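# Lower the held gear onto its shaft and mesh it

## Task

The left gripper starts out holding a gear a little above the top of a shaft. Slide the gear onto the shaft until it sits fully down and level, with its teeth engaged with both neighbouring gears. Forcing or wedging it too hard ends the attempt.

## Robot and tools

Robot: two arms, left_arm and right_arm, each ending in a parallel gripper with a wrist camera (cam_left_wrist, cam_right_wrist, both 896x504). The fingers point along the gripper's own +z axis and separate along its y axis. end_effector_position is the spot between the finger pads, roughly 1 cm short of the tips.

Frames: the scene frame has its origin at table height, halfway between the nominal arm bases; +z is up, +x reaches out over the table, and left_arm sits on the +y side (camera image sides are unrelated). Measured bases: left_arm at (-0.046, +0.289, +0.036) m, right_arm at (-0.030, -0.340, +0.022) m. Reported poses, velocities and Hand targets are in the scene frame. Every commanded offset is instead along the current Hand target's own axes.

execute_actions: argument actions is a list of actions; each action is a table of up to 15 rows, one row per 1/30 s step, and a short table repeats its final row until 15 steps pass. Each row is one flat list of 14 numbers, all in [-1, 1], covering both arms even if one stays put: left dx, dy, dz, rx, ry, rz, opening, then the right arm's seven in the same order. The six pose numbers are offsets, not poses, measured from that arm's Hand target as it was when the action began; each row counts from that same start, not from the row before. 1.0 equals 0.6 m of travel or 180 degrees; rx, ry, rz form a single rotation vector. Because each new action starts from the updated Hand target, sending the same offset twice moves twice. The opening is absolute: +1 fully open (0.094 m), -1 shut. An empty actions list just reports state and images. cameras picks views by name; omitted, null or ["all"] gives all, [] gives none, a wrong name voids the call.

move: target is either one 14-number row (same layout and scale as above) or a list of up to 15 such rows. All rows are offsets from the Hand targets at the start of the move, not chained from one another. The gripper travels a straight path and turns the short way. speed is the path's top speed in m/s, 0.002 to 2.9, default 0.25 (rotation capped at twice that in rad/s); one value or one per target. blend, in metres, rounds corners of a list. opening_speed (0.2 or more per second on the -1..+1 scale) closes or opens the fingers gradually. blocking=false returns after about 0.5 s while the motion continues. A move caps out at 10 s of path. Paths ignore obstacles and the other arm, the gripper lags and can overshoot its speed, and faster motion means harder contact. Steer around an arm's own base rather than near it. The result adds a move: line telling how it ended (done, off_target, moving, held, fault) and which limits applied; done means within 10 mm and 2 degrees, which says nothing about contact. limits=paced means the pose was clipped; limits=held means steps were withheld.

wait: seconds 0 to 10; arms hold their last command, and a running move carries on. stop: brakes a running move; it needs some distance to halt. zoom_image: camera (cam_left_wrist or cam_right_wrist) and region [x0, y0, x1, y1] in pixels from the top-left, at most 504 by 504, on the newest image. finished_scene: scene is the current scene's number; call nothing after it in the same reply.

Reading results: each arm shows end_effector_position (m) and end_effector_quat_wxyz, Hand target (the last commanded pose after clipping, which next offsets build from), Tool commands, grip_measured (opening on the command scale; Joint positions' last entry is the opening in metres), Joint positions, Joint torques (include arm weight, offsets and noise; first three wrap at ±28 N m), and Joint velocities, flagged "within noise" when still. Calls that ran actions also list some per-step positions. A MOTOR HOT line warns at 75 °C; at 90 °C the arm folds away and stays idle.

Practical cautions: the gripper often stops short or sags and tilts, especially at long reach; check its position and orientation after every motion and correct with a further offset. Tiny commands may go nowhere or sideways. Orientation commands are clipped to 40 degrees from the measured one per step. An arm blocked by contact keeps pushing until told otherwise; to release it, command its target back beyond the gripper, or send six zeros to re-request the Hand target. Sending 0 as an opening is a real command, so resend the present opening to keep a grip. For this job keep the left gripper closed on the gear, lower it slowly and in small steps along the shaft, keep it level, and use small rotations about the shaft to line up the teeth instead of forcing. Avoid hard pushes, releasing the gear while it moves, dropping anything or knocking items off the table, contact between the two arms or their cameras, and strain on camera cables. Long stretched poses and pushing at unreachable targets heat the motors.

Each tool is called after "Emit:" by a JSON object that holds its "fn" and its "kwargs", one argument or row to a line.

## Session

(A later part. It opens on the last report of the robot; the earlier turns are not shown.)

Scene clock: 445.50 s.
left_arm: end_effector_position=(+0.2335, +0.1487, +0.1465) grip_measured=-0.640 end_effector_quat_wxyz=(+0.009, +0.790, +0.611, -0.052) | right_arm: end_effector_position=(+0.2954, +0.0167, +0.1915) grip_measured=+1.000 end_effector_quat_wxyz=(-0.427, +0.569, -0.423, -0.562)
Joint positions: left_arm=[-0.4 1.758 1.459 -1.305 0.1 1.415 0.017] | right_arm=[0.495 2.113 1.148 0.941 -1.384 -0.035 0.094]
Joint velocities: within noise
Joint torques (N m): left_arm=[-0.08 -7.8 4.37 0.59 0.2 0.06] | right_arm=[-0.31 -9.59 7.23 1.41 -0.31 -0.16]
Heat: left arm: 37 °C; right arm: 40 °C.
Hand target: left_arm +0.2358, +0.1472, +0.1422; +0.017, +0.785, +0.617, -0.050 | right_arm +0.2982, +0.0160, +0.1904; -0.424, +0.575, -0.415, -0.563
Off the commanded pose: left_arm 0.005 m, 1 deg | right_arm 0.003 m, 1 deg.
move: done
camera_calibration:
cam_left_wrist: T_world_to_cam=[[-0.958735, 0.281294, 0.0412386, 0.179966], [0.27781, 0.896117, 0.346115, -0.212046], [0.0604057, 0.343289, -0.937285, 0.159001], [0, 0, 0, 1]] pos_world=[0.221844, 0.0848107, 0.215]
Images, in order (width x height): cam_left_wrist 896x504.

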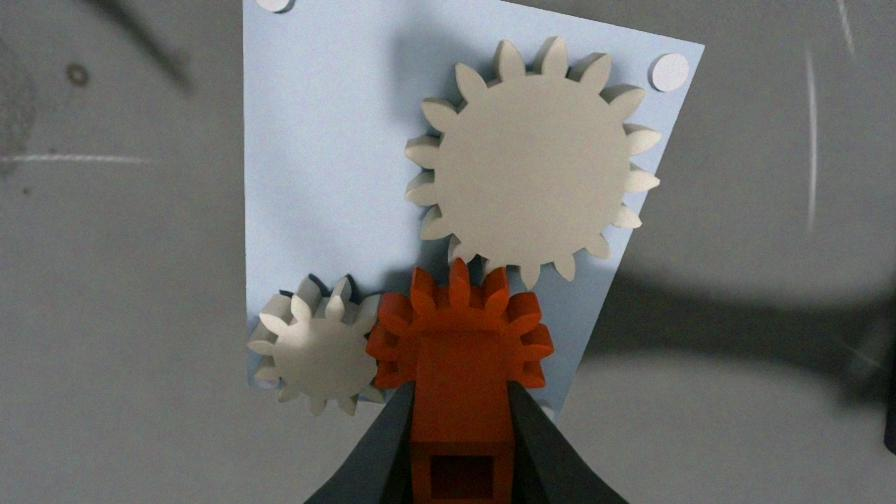

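Emit:
{"fn": "execute_actions", "kwargs": {
  "actions": [],
  "cameras": ["cam_right_wrist","cam_left_wrist"]
}}

Emit:
{"fn": "zoom_image", "kwargs": {
  "camera": "cam_right_wrist",
  "region": [355, 285, 515, 395]
}}

Emit:
{"fn": "zoom_image", "kwargs": {
  "camera": "cam_left_wrist",
  "region": [235, 260, 415, 430]
}}

Scene clock: 466.57 s.
left_arm: end_effector_position=(+0.2335, +0.1487, +0.1465) grip_measured=-0.640 end_effector_quat_wxyz=(+0.009, +0.790, +0.611, -0.052) | right_arm: end_effector_position=(+0.2954, +0.0167, +0.1915) grip_measured=+1.000 end_effector_quat_wxyz=(-0.427, +0.569, -0.423, -0.562)
Joint positions: left_arm=[-0.4 1.758 1.459 -1.305 0.1 1.415 0.017] | right_arm=[0.495 2.113 1.148 0.941 -1.384 -0.035 0.094]
Joint velocities: within noise
Joint torques (N m): left_arm=[-0.16 -7.82 4.41 0.61 0.19 0.04] | right_arm=[-0.44 -9.72 7.17 1.41 -0.3 -0.15]
Heat: left arm: 36 °C; right arm: 40 °C.
Hand target: left_arm +0.2358, +0.1472, +0.1422; +0.017, +0.785, +0.617, -0.050 | right_arm +0.2982, +0.0160, +0.1904; -0.424, +0.575, -0.415, -0.563
Tool commands: left_gripper/opening=-1.0 right_gripper/opening=+1.0
Off the commanded pose: left_arm 0.005 m, 1 deg | right_arm 0.003 m, 1 deg.
camera_calibration:
cam_left_wrist: T_world_to_cam=[[-0.958735, 0.281294, 0.0412386, 0.179966], [0.27781, 0.896117, 0.346115, -0.212046], [0.0604057, 0.343289, -0.937285, 0.159001], [0, 0, 0, 1]] pos_world=[0.221844, 0.0848107, 0.215]
cam_right_wrist: T_world_to_cam=[[0.958452, 0.284993, 0.0122241, -0.288581], [0.128406, -0.392779, -0.910624, 0.183426], [-0.25472, 0.874359, -0.413054, 0.23062], [0, 0, 0, 1]] pos_world=[0.311782, -0.0473556, 0.265818]

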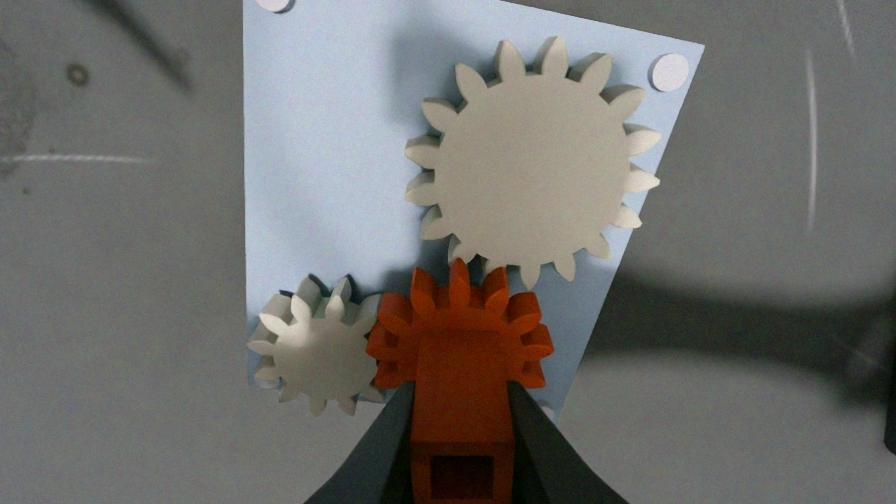

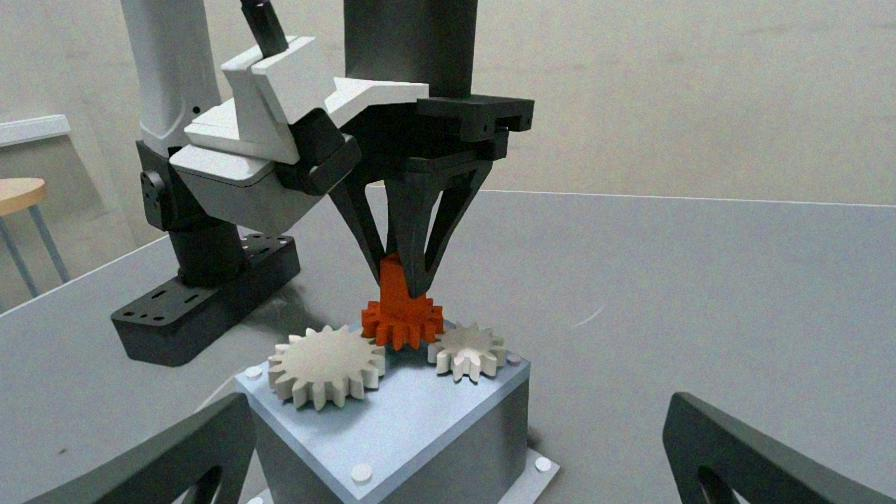

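Scaled by 3.150 from the camera's 896x504 image, which has a finer 1280x720 frame.

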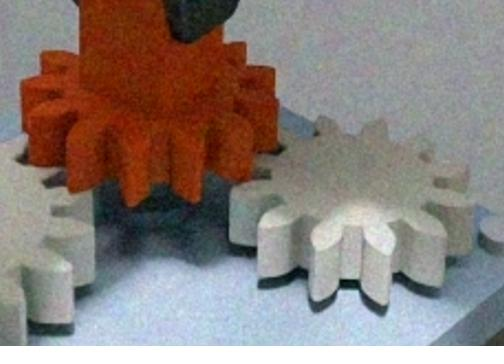

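Scaled by 2.800 from the camera's 896x504 image, which has a finer 1280x720 frame.

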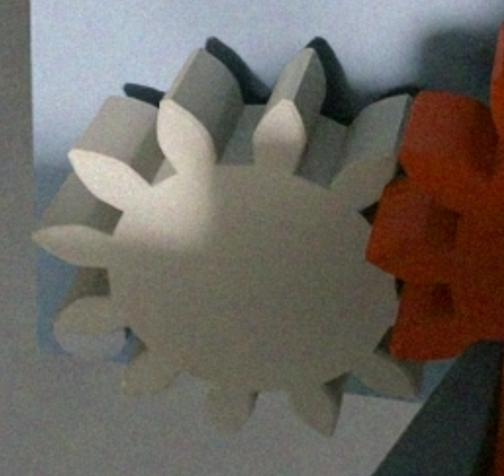

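Emit:
{"fn": "move", "kwargs": {
  "target": [0,0,0,0,0,0.025,-1,0,0,0,0,0,0,1],
  "speed": 0.03,
  "cameras": []
}}

Emit:
{"fn": "move", "kwargs": {
  "target": [0,0,0,0,0,0.025,-1,0,0,0,0,0,0,1],
  "speed": 0.03,
  "cameras": ["cam_left_wrist"]
}}

Emit:
{"fn": "zoom_image", "kwargs": {
  "camera": "cam_left_wrist",
  "region": [235, 210, 555, 430]
}}

Emit:
{"fn": "move", "kwargs": {
  "target": [0,0,0,0,0,0.02,-1,0,0,0,0,0,0,1],
  "speed": 0.03,
  "cameras": ["cam_left_wrist"]
}}

Emit:
{"fn": "zoom_image", "kwargs": {
  "camera": "cam_left_wrist",
  "region": [235, 210, 555, 430]
}}

Scene clock: 496.27 s.
left_arm: end_effector_position=(+0.2334, +0.1488, +0.1466) grip_measured=-0.640 end_effector_quat_wxyz=(+0.010, +0.805, +0.590, -0.052) | right_arm: end_effector_position=(+0.2954, +0.0167, +0.1915) grip_measured=+1.000 end_effector_quat_wxyz=(-0.427, +0.569, -0.423, -0.562)
Joint positions: left_arm=[-0.4 1.758 1.459 -1.306 0.1 1.468 0.017] | right_arm=[0.495 2.113 1.148 0.941 -1.384 -0.035 0.094]
Joint velocities: within noise
Joint torques (N m): left_arm=[-0.14 -7.68 4.49 0.59 0.19 0.29] | right_arm=[-0.32 -9.78 7.17 1.4 -0.32 -0.18]
Heat: left arm: 36 °C; right arm: 40 °C.
Hand target: left_arm +0.2358, +0.1472, +0.1422; +0.019, +0.809, +0.586, -0.050 | right_arm +0.2982, +0.0160, +0.1905; -0.424, +0.575, -0.415, -0.563
Off the commanded pose: left_arm 0.005 m, 1 deg | right_arm 0.003 m, 1 deg.
move: done
No camera images: "cameras" was empty.

Scene clock: 498.00 s.
left_arm: end_effector_position=(+0.2334, +0.1488, +0.1466) grip_measured=-0.640 end_effector_quat_wxyz=(+0.012, +0.828, +0.558, -0.052) | right_arm: end_effector_position=(+0.2954, +0.0167, +0.1915) grip_measured=+1.000 end_effector_quat_wxyz=(-0.427, +0.569, -0.423, -0.562)
Joint positions: left_arm=[-0.4 1.758 1.459 -1.306 0.1 1.547 0.017] | right_arm=[0.495 2.113 1.148 0.941 -1.384 -0.035 0.094]
Joint velocities: within noise
Joint torques (N m): left_arm=[-0.2 -7.73 4.48 0.59 0.16 0.31] | right_arm=[-0.46 -9.61 7.2 1.42 -0.33 -0.15]
Heat: left arm: 36 °C; right arm: 40 °C.
Hand target: left_arm +0.2358, +0.1472, +0.1422; +0.021, +0.831, +0.553, -0.049 | right_arm +0.2982, +0.0160, +0.1905; -0.424, +0.575, -0.415, -0.563
Off the commanded pose: left_arm 0.005 m, 1 deg | right_arm 0.003 m, 1 deg.
move: done
camera_calibration:
cam_left_wrist: T_world_to_cam=[[-0.913972, 0.404731, 0.0291266, 0.152778], [0.389655, 0.855359, 0.341366, -0.231424], [0.113248, 0.323348, -0.939479, 0.14993], [0, 0, 0, 1]] pos_world=[0.212831, 0.0876364, 0.215406]
Images, in order (width x height): cam_left_wrist 896x504.

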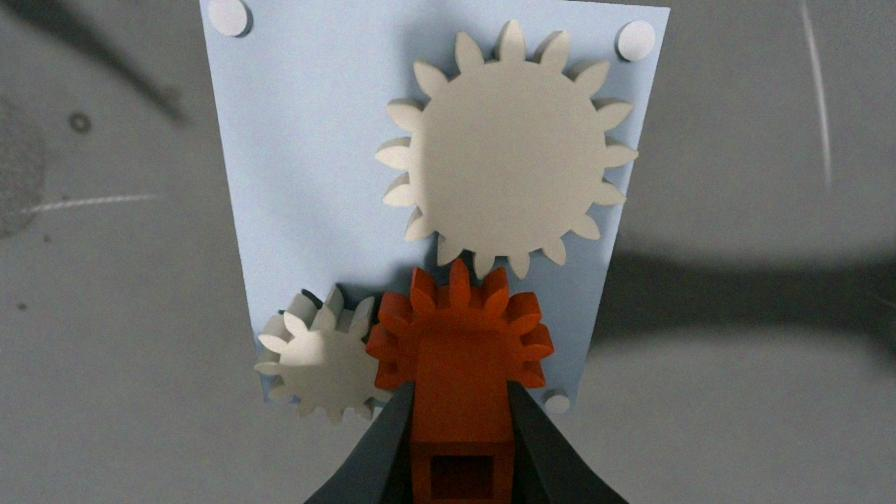

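Scaled by 1.575 from the camera's 896x504 image, which has a finer 1280x720 frame.

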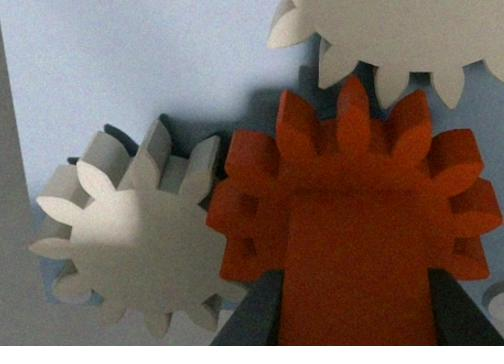

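Scene clock: 499.47 s.
left_arm: end_effector_position=(+0.2334, +0.1488, +0.1466) grip_measured=-0.640 end_effector_quat_wxyz=(+0.014, +0.845, +0.532, -0.051) | right_arm: end_effector_position=(+0.2954, +0.0167, +0.1915) grip_measured=+1.000 end_effector_quat_wxyz=(-0.427, +0.569, -0.423, -0.562)
Joint positions: left_arm=[-0.4 1.758 1.459 -1.306 0.1 1.61 0.017] | right_arm=[0.495 2.113 1.148 0.941 -1.384 -0.035 0.094]
Joint velocities: within noise
Joint torques (N m): left_arm=[-0.17 -7.79 4.41 0.6 0.19 0.29] | right_arm=[-0.36 -9.68 7.19 1.38 -0.31 -0.17]
Heat: left arm: 36 °C; right arm: 40 °C.
Hand target: left_arm +0.2358, +0.1472, +0.1422; +0.023, +0.848, +0.527, -0.048 | right_arm +0.2982, +0.0160, +0.1905; -0.424, +0.575, -0.415, -0.563
Off the commanded pose: left_arm 0.005 m, 1 deg | right_arm 0.003 m, 1 deg.
move: done
camera_calibration:
cam_left_wrist: T_world_to_cam=[[-0.887009, 0.461195, 0.0226596, 0.139021], [0.440714, 0.830932, 0.339592, -0.239493], [0.13779, 0.311208, -0.9403, 0.146156], [0, 0, 0, 1]] pos_world=[0.208722, 0.0894017, 0.21561]
Images, in order (width x height): cam_left_wrist 896x504.

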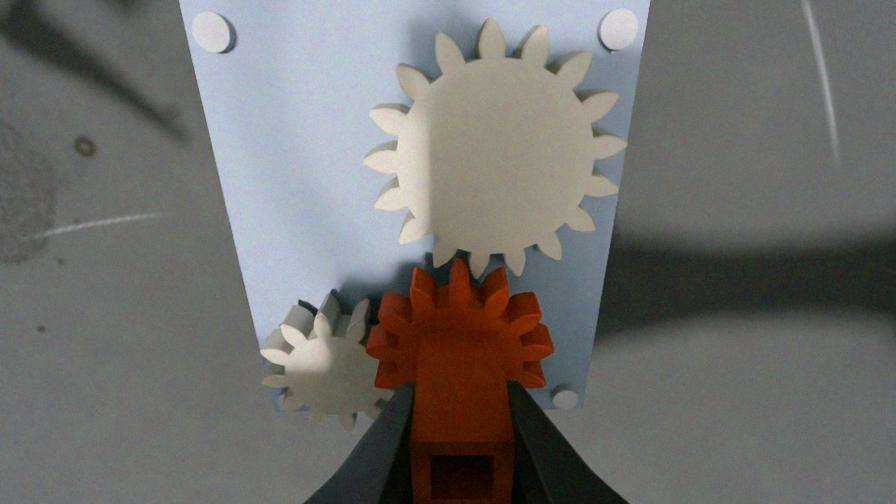

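Scaled by 1.575 from the camera's 896x504 image, which has a finer 1280x720 frame.

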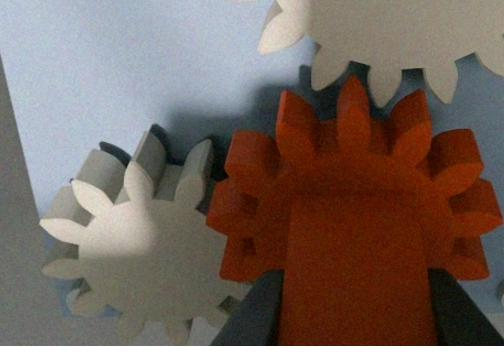

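Emit:
{"fn": "move", "kwargs": {
  "target": [0,0,0,0,0,0.02,-1,0,0,0,0,0,0,1],
  "speed": 0.03
}}

Scene clock: 523.00 s.
left_arm: end_effector_position=(+0.2336, +0.1485, +0.1466) grip_measured=-0.640 end_effector_quat_wxyz=(+0.016, +0.861, +0.506, -0.051) | right_arm: end_effector_position=(+0.2954, +0.0167, +0.1915) grip_measured=+1.000 end_effector_quat_wxyz=(-0.427, +0.569, -0.423, -0.562)
Joint positions: left_arm=[-0.4 1.758 1.459 -1.305 0.101 1.671 0.017] | right_arm=[0.495 2.113 1.148 0.94 -1.384 -0.036 0.094]
Joint velocities: within noise
Joint torques (N m): left_arm=[-0.17 -7.69 4.41 0.59 0.18 0.28] | right_arm=[-0.35 -9.66 7.2 1.4 -0.34 -0.15]
Heat: left arm: 36 °C; right arm: 40 °C.
Hand target: left_arm +0.2359, +0.1472, +0.1422; +0.024, +0.864, +0.500, -0.047 | right_arm +0.2982, +0.0160, +0.1904; -0.424, +0.575, -0.415, -0.563
Off the commanded pose: left_arm 0.005 m, 1 deg | right_arm 0.003 m, 1 deg.
move: done
camera_calibration:
cam_left_wrist: T_world_to_cam=[[-0.857294, 0.514606, 0.015086, 0.125498], [0.488796, 0.804399, 0.33767, -0.246369], [0.161632, 0.296856, -0.941144, 0.142928], [0, 0, 0, 1]] pos_world=[0.204911, 0.091168, 0.215814]
cam_right_wrist: T_world_to_cam=[[0.958448, 0.285007, 0.0121856, -0.288598], [0.128388, -0.392822, -0.910608, 0.183464], [-0.254743, 0.874335, -0.413091, 0.230549], [0, 0, 0, 1]] pos_world=[0.311782, -0.0472556, 0.265818]

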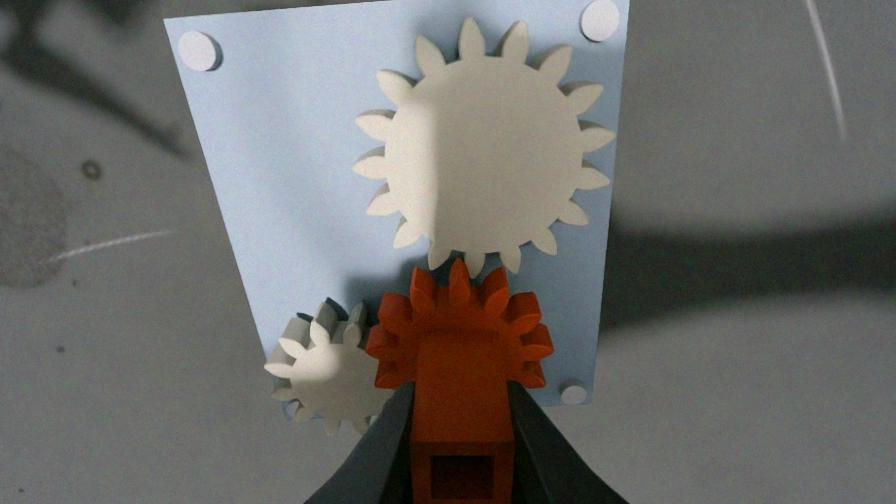

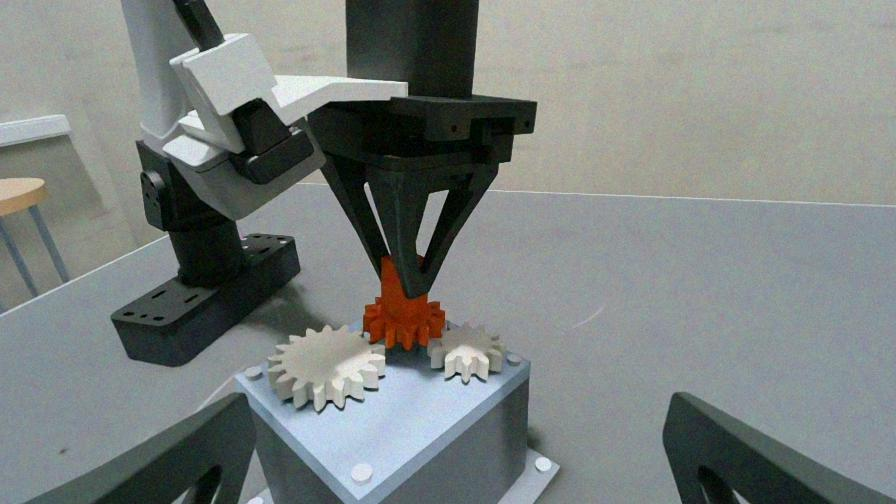

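Emit:
{"fn": "move", "kwargs": {
  "target": [0,0,0,0,0,0.015,-1,0,0,0,0,0,0,1],
  "speed": 0.03
}}

Emit:
{"fn": "move", "kwargs": {
  "target": [0,0,0,0,0,0.015,-1,0,0,0,0,0,0,1],
  "speed": 0.03
}}

Scene clock: 529.00 s.
left_arm: end_effector_position=(+0.2335, +0.1485, +0.1466) grip_measured=-0.640 end_effector_quat_wxyz=(+0.018, +0.872, +0.486, -0.050) | right_arm: end_effector_position=(+0.2954, +0.0167, +0.1915) grip_measured=+1.000 end_effector_quat_wxyz=(-0.427, +0.569, -0.423, -0.562)
Joint positions: left_arm=[-0.4 1.758 1.459 -1.305 0.102 1.717 0.017] | right_arm=[0.495 2.113 1.148 0.94 -1.384 -0.036 0.094]
Joint velocities: within noise
Joint torques (N m): left_arm=[-0.09 -7.79 4.34 0.55 0.19 0.3] | right_arm=[-0.32 -9.63 7.21 1.4 -0.32 -0.13]
Heat: left arm: 36 °C; right arm: 40 °C.
Hand target: left_arm +0.2358, +0.1472, +0.1422; +0.025, +0.876, +0.480, -0.047 | right_arm +0.2982, +0.0160, +0.1904; -0.424, +0.575, -0.415, -0.563
Off the commanded pose: left_arm 0.005 m, 1 deg | right_arm 0.003 m, 1 deg.
move: done
camera_calibration:
cam_left_wrist: T_world_to_cam=[[-0.833247, 0.552806, 0.0102408, 0.11492], [0.523445, 0.782756, 0.336599, -0.251062], [0.178058, 0.28583, -0.941592, 0.140811], [0, 0, 0, 1]] pos_world=[0.202101, 0.0927438, 0.215916]
cam_right_wrist: T_world_to_cam=[[0.958448, 0.285007, 0.0121856, -0.288598], [0.128388, -0.392822, -0.910608, 0.183464], [-0.254743, 0.874335, -0.413091, 0.230549], [0, 0, 0, 1]] pos_world=[0.311782, -0.0472556, 0.265818]

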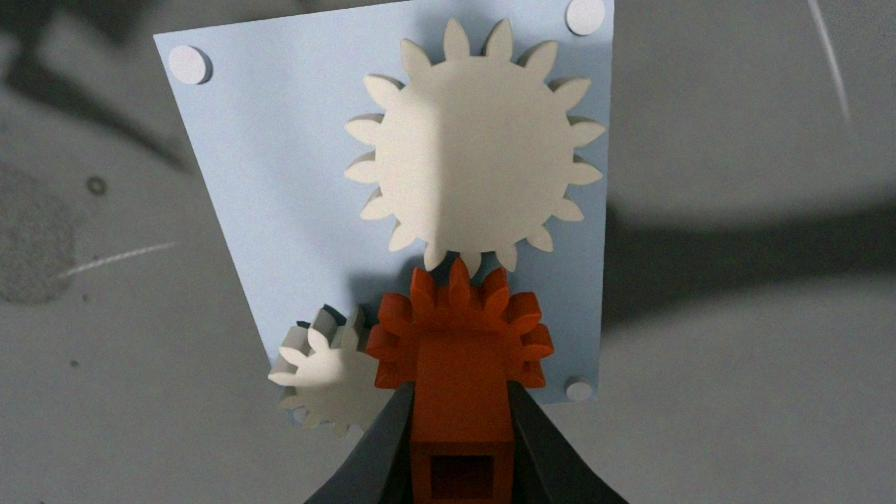

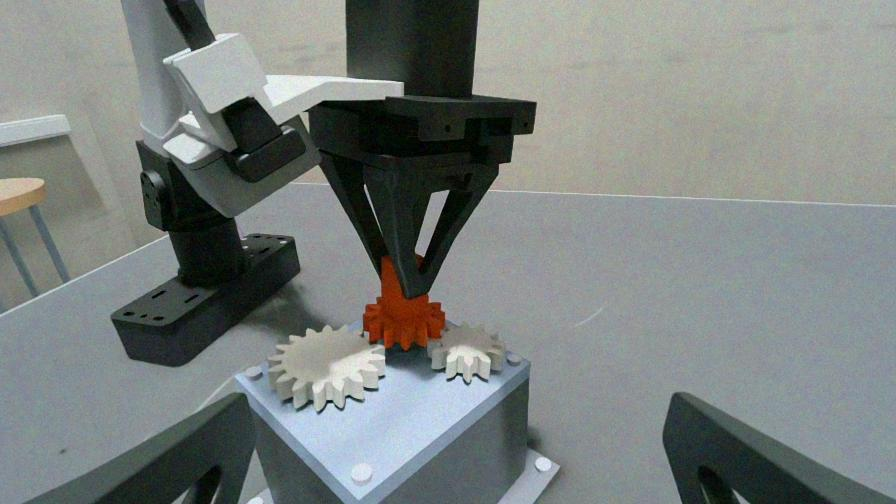

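Scene clock: 530.23 s.
left_arm: end_effector_position=(+0.2335, +0.1485, +0.1466) grip_measured=-0.640 end_effector_quat_wxyz=(+0.019, +0.883, +0.466, -0.050) | right_arm: end_effector_position=(+0.2954, +0.0167, +0.1915) grip_measured=+1.000 end_effector_quat_wxyz=(-0.427, +0.569, -0.423, -0.562)
Joint positions: left_arm=[-0.4 1.758 1.459 -1.305 0.102 1.763 0.017] | right_arm=[0.495 2.113 1.148 0.94 -1.384 -0.036 0.094]
Joint velocities: within noise
Joint torques (N m): left_arm=[-0.21 -7.64 4.42 0.56 0.17 0.32] | right_arm=[-0.43 -9.66 7.25 1.42 -0.32 -0.15]
Heat: left arm: 36 °C; right arm: 40 °C.
Hand target: left_arm +0.2358, +0.1472, +0.1422; +0.026, +0.887, +0.459, -0.046 | right_arm +0.2982, +0.0160, +0.1904; -0.424, +0.575, -0.415, -0.563
Off the commanded pose: left_arm 0.005 m, 1 deg | right_arm 0.003 m, 1 deg.
move: done
camera_calibration:
cam_left_wrist: T_world_to_cam=[[-0.807077, 0.590422, 0.00532537, 0.104026], [0.557538, 0.759097, 0.336041, -0.255399], [0.194363, 0.27418, -0.941832, 0.138718], [0, 0, 0, 1]] pos_world=[0.19939, 0.0944198, 0.215919]
cam_right_wrist: T_world_to_cam=[[0.958448, 0.285007, 0.0121856, -0.288598], [0.128388, -0.392822, -0.910608, 0.183464], [-0.254743, 0.874335, -0.413091, 0.230549], [0, 0, 0, 1]] pos_world=[0.311782, -0.0472556, 0.265818]

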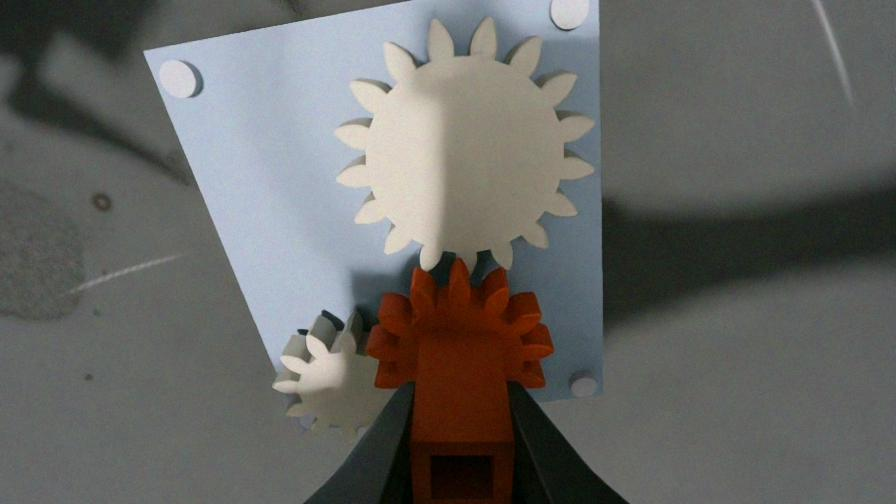

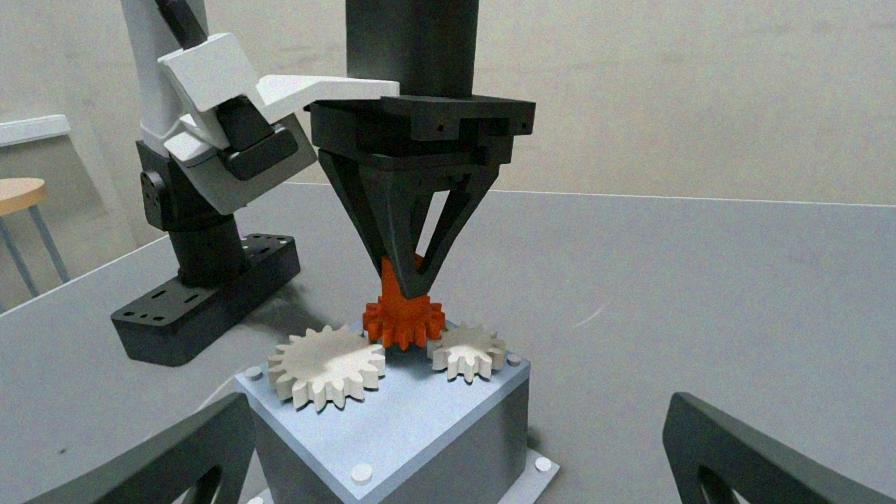

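Emit:
{"fn": "zoom_image", "kwargs": {
  "camera": "cam_left_wrist",
  "region": [260, 210, 580, 430]
}}

Emit:
{"fn": "zoom_image", "kwargs": {
  "camera": "cam_left_wrist",
  "region": [235, 260, 415, 430]
}}

Emit:
{"fn": "zoom_image", "kwargs": {
  "camera": "cam_right_wrist",
  "region": [260, 240, 540, 430]
}}

Scaled by 1.575 from the camera's 896x504 image, which has a finer 1280x720 frame.

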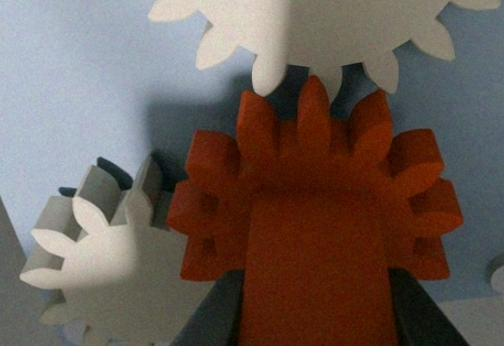

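Scaled by 2.800 from the camera's 896x504 image, which has a finer 1280x720 frame.

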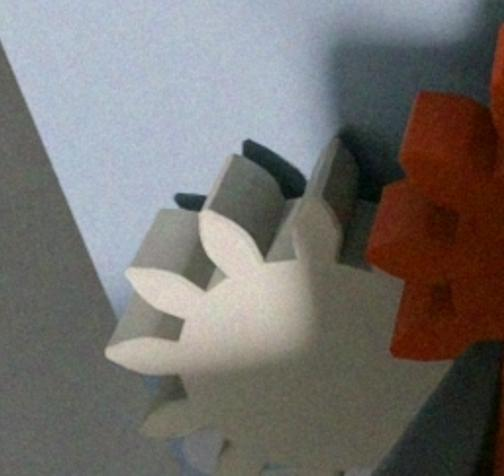

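Scaled by 1.800 from the camera's 896x504 image, which has a finer 1280x720 frame.

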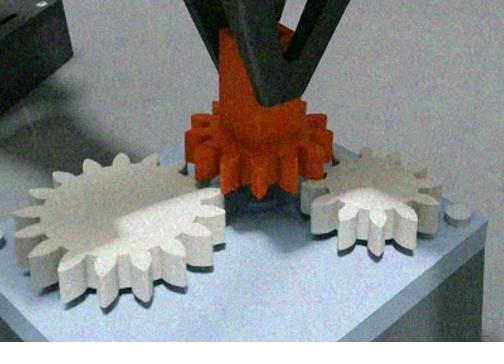

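Emit:
{"fn": "move", "kwargs": {
  "target": [0,0,0.003,0,0,0.0,-1,0,0,0,0,0,0,1],
  "speed": 0.03,
  "cameras": []
}}

Emit:
{"fn": "move", "kwargs": {
  "target": [0,0,0,0,0,0.02,-1,0,0,0,0,0,0,1],
  "speed": 0.03,
  "cameras": ["cam_left_wrist"]
}}

Emit:
{"fn": "zoom_image", "kwargs": {
  "camera": "cam_left_wrist",
  "region": [260, 210, 580, 430]
}}

Emit:
{"fn": "move", "kwargs": {
  "target": [0,0,0,0,0,0.02,-1,0,0,0,0,0,0,1],
  "speed": 0.03,
  "cameras": ["cam_left_wrist"]
}}

Emit:
{"fn": "zoom_image", "kwargs": {
  "camera": "cam_left_wrist",
  "region": [260, 210, 580, 430]
}}

Scene clock: 568.37 s.
left_arm: end_effector_position=(+0.2335, +0.1484, +0.1464) grip_measured=-0.640 end_effector_quat_wxyz=(+0.020, +0.884, +0.465, -0.049) | right_arm: end_effector_position=(+0.2954, +0.0167, +0.1915) grip_measured=+1.000 end_effector_quat_wxyz=(-0.427, +0.569, -0.423, -0.562)
Joint positions: left_arm=[-0.4 1.754 1.454 -1.3 0.102 1.765 0.017] | right_arm=[0.495 2.113 1.148 0.94 -1.384 -0.036 0.094]
Joint velocities: within noise
Joint torques (N m): left_arm=[-0.21 -7.42 4.1 0.61 0.16 0.3] | right_arm=[-0.28 -9.66 7.25 1.4 -0.32 -0.17]
Heat: left arm: 35 °C; right arm: 40 °C.
Hand target: left_arm +0.2358, +0.1471, +0.1405; +0.026, +0.887, +0.459, -0.046 | right_arm +0.2982, +0.0160, +0.1904; -0.424, +0.575, -0.415, -0.563
Off the commanded pose: left_arm 0.007 m, 1 deg | right_arm 0.003 m, 1 deg.
move: done
No camera images: "cameras" was empty.

Scene clock: 569.83 s.
left_arm: end_effector_position=(+0.2334, +0.1484, +0.1464) grip_measured=-0.640 end_effector_quat_wxyz=(+0.022, +0.897, +0.439, -0.049) | right_arm: end_effector_position=(+0.2954, +0.0167, +0.1915) grip_measured=+1.000 end_effector_quat_wxyz=(-0.427, +0.569, -0.423, -0.562)
Joint positions: left_arm=[-0.4 1.754 1.454 -1.3 0.102 1.824 0.017] | right_arm=[0.495 2.113 1.148 0.94 -1.384 -0.036 0.094]
Joint velocities: within noise
Joint torques (N m): left_arm=[-0.25 -7.43 4.18 0.6 0.16 0.33] | right_arm=[-0.36 -9.66 7.24 1.4 -0.32 -0.16]
Heat: left arm: 36 °C; right arm: 40 °C.
Hand target: left_arm +0.2358, +0.1471, +0.1405; +0.028, +0.901, +0.431, -0.045 | right_arm +0.2982, +0.0160, +0.1904; -0.424, +0.575, -0.415, -0.563
Off the commanded pose: left_arm 0.006 m, 1 deg | right_arm 0.003 m, 1 deg.
move: done
camera_calibration:
cam_left_wrist: T_world_to_cam=[[-0.769997, 0.638031, -0.00458292, 0.0896229], [0.599787, 0.726255, 0.33587, -0.260171], [0.217624, 0.25587, -0.941897, 0.135928], [0, 0, 0, 1]] pos_world=[0.195475, 0.0969883, 0.215825]
Images, in order (width x height): cam_left_wrist 896x504.

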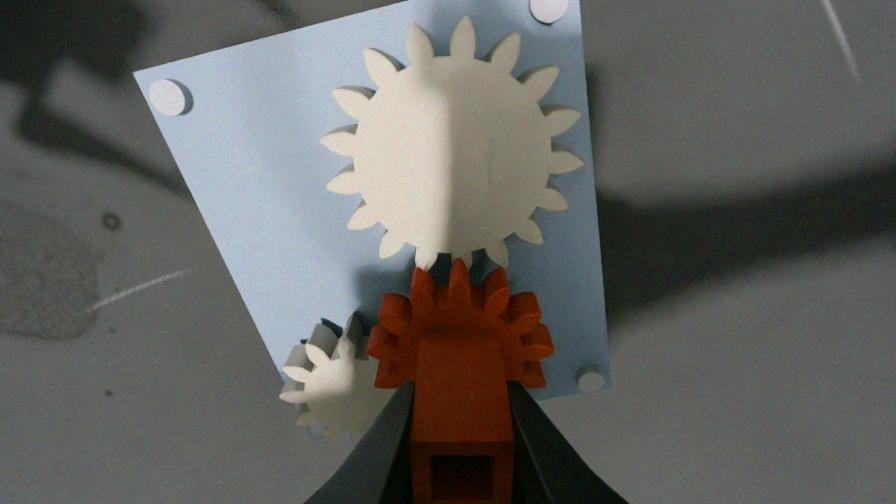

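Scaled by 1.575 from the camera's 896x504 image, which has a finer 1280x720 frame.

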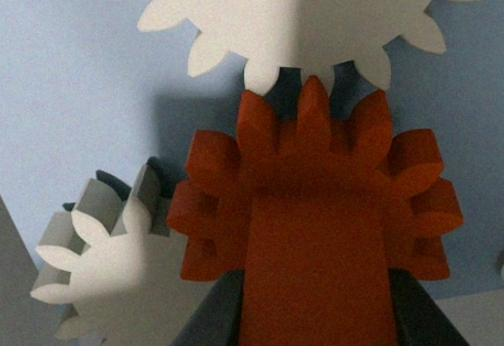

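Scene clock: 571.30 s.
left_arm: end_effector_position=(+0.2334, +0.1484, +0.1464) grip_measured=-0.640 end_effector_quat_wxyz=(+0.023, +0.910, +0.410, -0.048) | right_arm: end_effector_position=(+0.2954, +0.0167, +0.1915) grip_measured=+1.000 end_effector_quat_wxyz=(-0.427, +0.569, -0.423, -0.562)
Joint positions: left_arm=[-0.4 1.754 1.454 -1.3 0.102 1.886 0.017] | right_arm=[0.495 2.113 1.148 0.94 -1.384 -0.036 0.094]
Joint velocities: within noise
Joint torques (N m): left_arm=[-0.24 -7.42 4.16 0.6 0.18 0.35] | right_arm=[-0.38 -9.68 7.19 1.39 -0.3 -0.15]
Heat: left arm: 36 °C; right arm: 40 °C.
Hand target: left_arm +0.2358, +0.1471, +0.1405; +0.029, +0.914, +0.402, -0.044 | right_arm +0.2982, +0.0160, +0.1904; -0.424, +0.575, -0.415, -0.563
Off the commanded pose: left_arm 0.006 m, 1 deg | right_arm 0.003 m, 1 deg.
move: done
camera_calibration:
cam_left_wrist: T_world_to_cam=[[-0.729083, 0.684333, -0.0112206, 0.0741797], [0.641828, 0.689309, 0.336022, -0.264555], [0.237685, 0.237786, -0.941787, 0.133894], [0, 0, 0, 1]] pos_world=[0.192057, 0.0997579, 0.215829]
Images, in order (width x height): cam_left_wrist 896x504.

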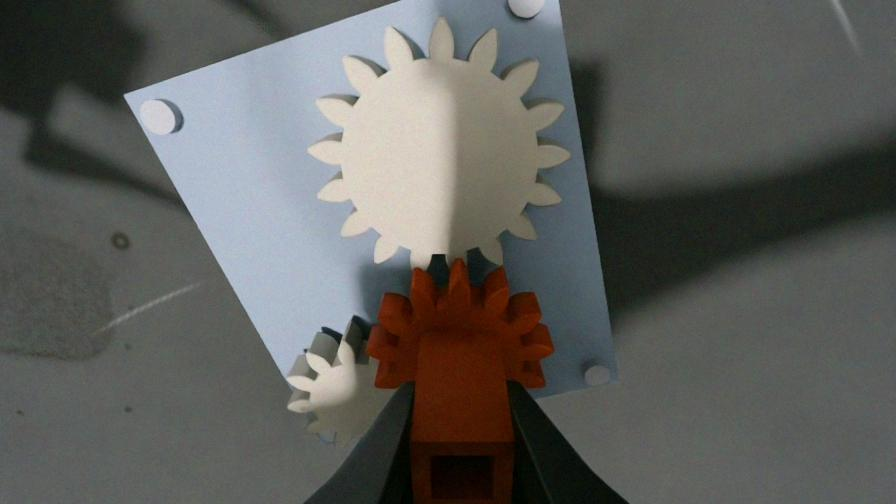

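Scaled by 1.575 from the camera's 896x504 image, which has a finer 1280x720 frame.

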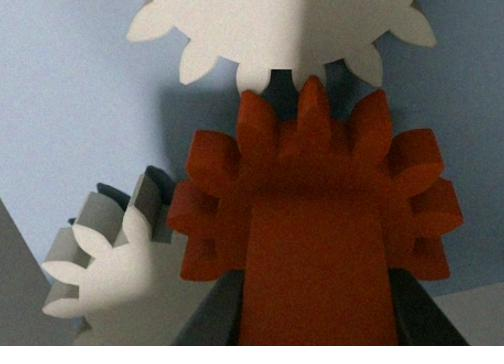

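Emit:
{"fn": "move", "kwargs": {
  "target": [0,0,0,0,0,0.02,-1,0,0,0,0,0,0,1],
  "speed": 0.03,
  "cameras": []
}}

Emit:
{"fn": "move", "kwargs": {
  "target": [0,0,0,0,0,0.02,-1,0,0,0,0,0,0,1],
  "speed": 0.03,
  "cameras": ["cam_left_wrist"]
}}

Emit:
{"fn": "zoom_image", "kwargs": {
  "camera": "cam_left_wrist",
  "region": [260, 210, 580, 430]
}}

Emit:
{"fn": "move", "kwargs": {
  "target": [0,0,0,0,0,0.015,-1,0,0,0,0,0,0,1],
  "speed": 0.03,
  "cameras": ["cam_left_wrist"]
}}

Emit:
{"fn": "zoom_image", "kwargs": {
  "camera": "cam_left_wrist",
  "region": [260, 210, 580, 430]
}}

Scene clock: 598.70 s.
left_arm: end_effector_position=(+0.2334, +0.1483, +0.1464) grip_measured=-0.640 end_effector_quat_wxyz=(+0.025, +0.923, +0.382, -0.047) | right_arm: end_effector_position=(+0.2954, +0.0167, +0.1915) grip_measured=+1.000 end_effector_quat_wxyz=(-0.427, +0.569, -0.423, -0.562)
Joint positions: left_arm=[-0.4 1.754 1.454 -1.3 0.103 1.948 0.017] | right_arm=[0.495 2.113 1.148 0.94 -1.384 -0.036 0.094]
Joint velocities: within noise
Joint torques (N m): left_arm=[-0.23 -7.41 4.14 0.59 0.16 0.32] | right_arm=[-0.36 -9.7 7.28 1.39 -0.32 -0.15]
Heat: left arm: 37 °C; right arm: 40 °C.
Hand target: left_arm +0.2357, +0.1471, +0.1405; +0.031, +0.926, +0.373, -0.044 | right_arm +0.2982, +0.0160, +0.1904; -0.424, +0.575, -0.415, -0.563
Off the commanded pose: left_arm 0.006 m, 1 deg | right_arm 0.003 m, 1 deg.
move: done
No camera images: "cameras" was empty.

Scene clock: 600.17 s.
left_arm: end_effector_position=(+0.2334, +0.1483, +0.1464) grip_measured=-0.640 end_effector_quat_wxyz=(+0.026, +0.934, +0.353, -0.046) | right_arm: end_effector_position=(+0.2954, +0.0167, +0.1915) grip_measured=+1.000 end_effector_quat_wxyz=(-0.427, +0.569, -0.423, -0.562)
Joint positions: left_arm=[-0.4 1.754 1.454 -1.3 0.103 2.011 0.017] | right_arm=[0.495 2.113 1.148 0.94 -1.384 -0.036 0.094]
Joint velocities: within noise
Joint torques (N m): left_arm=[-0.24 -7.34 4.22 0.59 0.14 0.34] | right_arm=[-0.34 -9.62 7.24 1.42 -0.34 -0.18]
Heat: left arm: 37 °C; right arm: 40 °C.
Hand target: left_arm +0.2357, +0.1471, +0.1405; +0.032, +0.937, +0.344, -0.043 | right_arm +0.2982, +0.0160, +0.1904; -0.424, +0.575, -0.415, -0.563
Off the commanded pose: left_arm 0.006 m, 1 deg | right_arm 0.003 m, 1 deg.
move: done
camera_calibration:
cam_left_wrist: T_world_to_cam=[[-0.638667, 0.769093, -0.0245002, 0.0425273], [0.718989, 0.607798, 0.3371, -0.27059], [0.274153, 0.197679, -0.94115, 0.131305], [0, 0, 0, 1]] pos_world=[0.185715, 0.105801, 0.215836]
Images, in order (width x height): cam_left_wrist 896x504.

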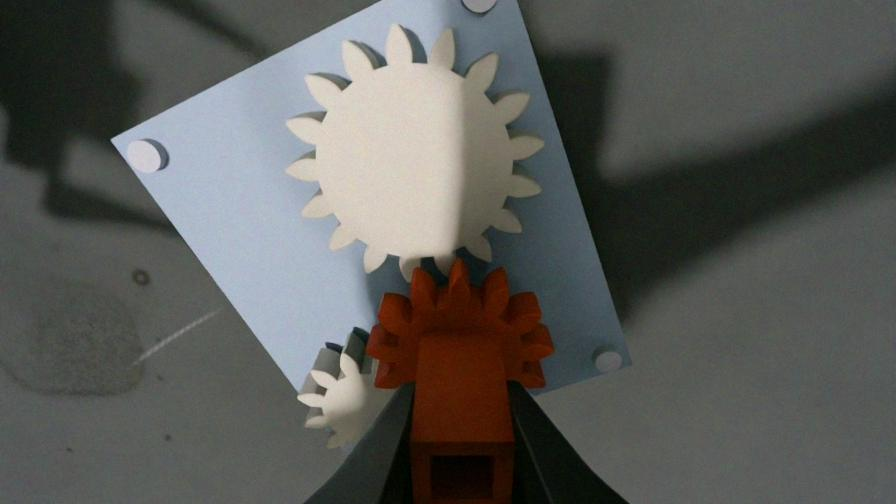

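Scaled by 1.575 from the camera's 896x504 image, which has a finer 1280x720 frame.

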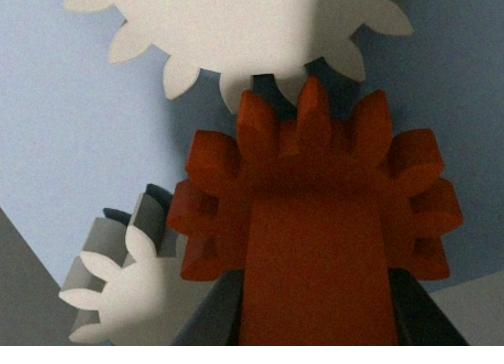

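Scene clock: 601.37 s.
left_arm: end_effector_position=(+0.2334, +0.1483, +0.1464) grip_measured=-0.640 end_effector_quat_wxyz=(+0.027, +0.942, +0.331, -0.046) | right_arm: end_effector_position=(+0.2954, +0.0167, +0.1915) grip_measured=+1.000 end_effector_quat_wxyz=(-0.427, +0.569, -0.423, -0.562)
Joint positions: left_arm=[-0.4 1.754 1.454 -1.3 0.103 2.057 0.017] | right_arm=[0.495 2.113 1.148 0.94 -1.384 -0.036 0.094]
Joint velocities: within noise
Joint torques (N m): left_arm=[-0.24 -7.47 4.25 0.58 0.15 0.35] | right_arm=[-0.34 -9.66 7.19 1.42 -0.32 -0.15]
Heat: left arm: 37 °C; right arm: 40 °C.
Hand target: left_arm +0.2357, +0.1471, +0.1405; +0.033, +0.945, +0.322, -0.042 | right_arm +0.2982, +0.0160, +0.1904; -0.424, +0.575, -0.415, -0.563
Off the commanded pose: left_arm 0.006 m, 1 deg | right_arm 0.003 m, 1 deg.
move: done
camera_calibration:
cam_left_wrist: T_world_to_cam=[[-0.602026, 0.797934, -0.0294415, 0.030421], [0.745232, 0.574738, 0.338089, -0.27192], [0.286694, 0.181598, -0.940653, 0.130665], [0, 0, 0, 1]] pos_world=[0.183497, 0.10828, 0.215739]
Images, in order (width x height): cam_left_wrist 896x504.

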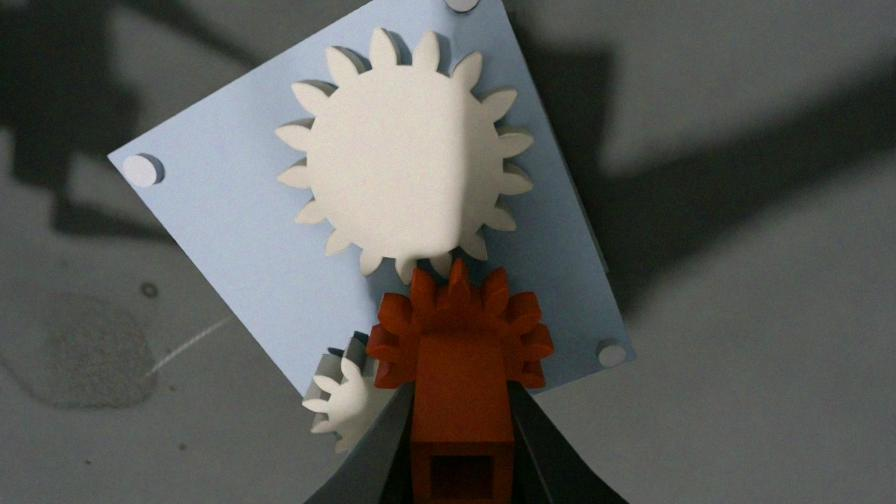

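Scaled by 1.575 from the camera's 896x504 image, which has a finer 1280x720 frame.

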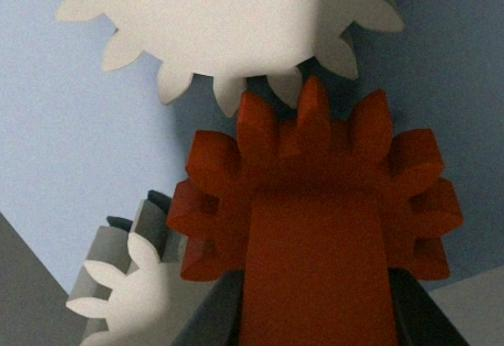

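Emit:
{"fn": "move", "kwargs": {
  "target": [-0.0018,0,0.003,0,0.012,0,-1,0,0,0,0,0,0,1],
  "speed": 0.03,
  "cameras": []
}}

Emit:
{"fn": "move", "kwargs": {
  "target": [0,0,0,0,0,0.015,-1,0,0,0,0,0,0,1],
  "speed": 0.03,
  "cameras": []
}}

Emit:
{"fn": "move", "kwargs": {
  "target": [0,0,0,0,0,0.015,-1,0,0,0,0,0,0,1],
  "speed": 0.03,
  "cameras": ["cam_left_wrist"]
}}

Emit:
{"fn": "zoom_image", "kwargs": {
  "camera": "cam_left_wrist",
  "region": [260, 210, 580, 430]
}}

Scene clock: 621.93 s.
left_arm: end_effector_position=(+0.2327, +0.1482, +0.1458) grip_measured=-0.640 end_effector_quat_wxyz=(+0.027, +0.944, +0.326, -0.032) | right_arm: end_effector_position=(+0.2954, +0.0167, +0.1915) grip_measured=+1.000 end_effector_quat_wxyz=(-0.427, +0.569, -0.423, -0.562)
Joint positions: left_arm=[-0.412 1.733 1.428 -1.275 0.084 2.055 0.017] | right_arm=[0.495 2.113 1.148 0.94 -1.384 -0.036 0.094]
Joint velocities: within noise
Joint torques (N m): left_arm=[-1.1 -7.04 4.08 0.63 -0.01 0.18] | right_arm=[-0.42 -9.63 7.21 1.4 -0.33 -0.16]
Heat: left arm: 37 °C; right arm: 41 °C.
Hand target: left_arm +0.2348, +0.1463, +0.1387; +0.027, +0.946, +0.322, -0.024 | right_arm +0.2982, +0.0160, +0.1904; -0.424, +0.575, -0.415, -0.563
Off the commanded pose: left_arm 0.008 m, 1 deg | right_arm 0.003 m, 1 deg.
move: done
No camera images: "cameras" was empty.

Scene clock: 622.97 s.
left_arm: end_effector_position=(+0.2325, +0.1481, +0.1459) grip_measured=-0.640 end_effector_quat_wxyz=(+0.026, +0.947, +0.319, -0.030) | right_arm: end_effector_position=(+0.2954, +0.0167, +0.1915) grip_measured=+1.000 end_effector_quat_wxyz=(-0.427, +0.569, -0.423, -0.562)
Joint positions: left_arm=[-0.416 1.733 1.428 -1.275 0.079 2.067 0.017] | right_arm=[0.495 2.113 1.148 0.94 -1.384 -0.036 0.094]
Joint velocities: within noise
Joint torques (N m): left_arm=[-1.14 -7.02 4.12 0.68 -0.05 0.34] | right_arm=[-0.27 -9.73 7.25 1.43 -0.32 -0.16]
Heat: left arm: 37 °C; right arm: 41 °C.
Hand target: left_arm +0.2347, +0.1463, +0.1387; +0.027, +0.953, +0.300, -0.023 | right_arm +0.2982, +0.0160, +0.1904; -0.424, +0.575, -0.415, -0.563
Off the commanded pose: left_arm 0.008 m, 2 deg | right_arm 0.003 m, 1 deg.
joint sent to its limit (left arm) — joint 6 (wrist roll), upper limit. The joint targets still meet the commanded pose.
move: done
No camera images: "cameras" was empty.

Scene clock: 624.17 s.
left_arm: end_effector_position=(+0.2323, +0.1475, +0.1460) grip_measured=-0.640 end_effector_quat_wxyz=(+0.020, +0.949, +0.313, -0.023) | right_arm: end_effector_position=(+0.2954, +0.0167, +0.1915) grip_measured=+1.000 end_effector_quat_wxyz=(-0.427, +0.569, -0.423, -0.562)
Joint positions: left_arm=[-0.428 1.732 1.428 -1.274 0.06 2.068 0.017] | right_arm=[0.495 2.113 1.148 0.94 -1.384 -0.036 0.094]
Joint velocities: within noise
Joint torques (N m): left_arm=[-0.99 -7.13 3.93 0.67 -0.05 0.37] | right_arm=[-0.35 -9.61 7.27 1.42 -0.32 -0.14]
Heat: left arm: 37 °C; right arm: 41 °C.
Hand target: left_arm +0.2348, +0.1462, +0.1388; +0.028, +0.960, +0.277, -0.023 | right_arm +0.2982, +0.0160, +0.1904; -0.424, +0.575, -0.415, -0.563
Off the commanded pose: left_arm 0.008 m, 4 deg | right_arm 0.003 m, 1 deg.
joint sent to its limit (left arm) — joint 6 (wrist roll), upper limit. The joint targets are off in orientation, not in position.
move: off_target (left_arm)
camera_calibration:
cam_left_wrist: T_world_to_cam=[[-0.569645, 0.821365, -0.0294061, 0.0194695], [0.75246, 0.535581, 0.383349, -0.272971], [0.330619, 0.196246, -0.923135, 0.11583], [0, 0, 0, 1]] pos_world=[0.178195, 0.107475, 0.212143]
Images, in order (width x height): cam_left_wrist 896x504.

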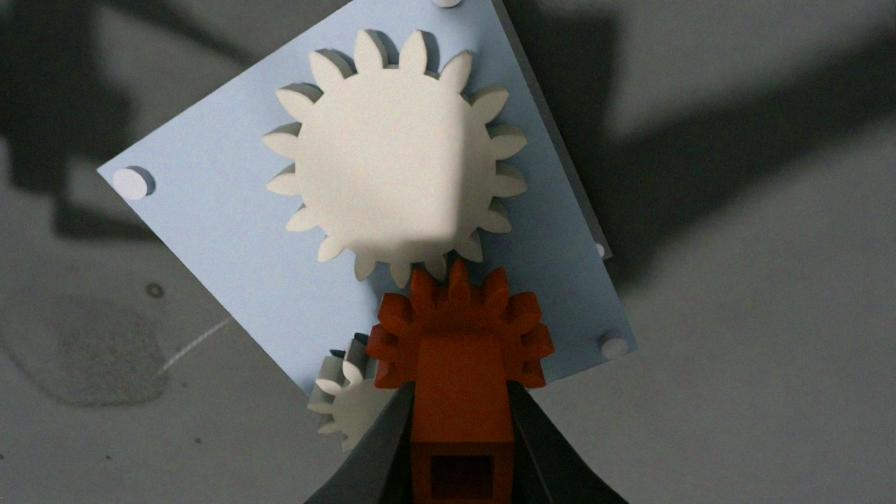

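Scaled by 1.575 from the camera's 896x504 image, which has a finer 1280x720 frame.

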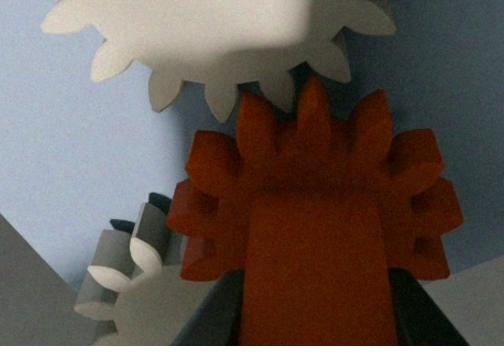

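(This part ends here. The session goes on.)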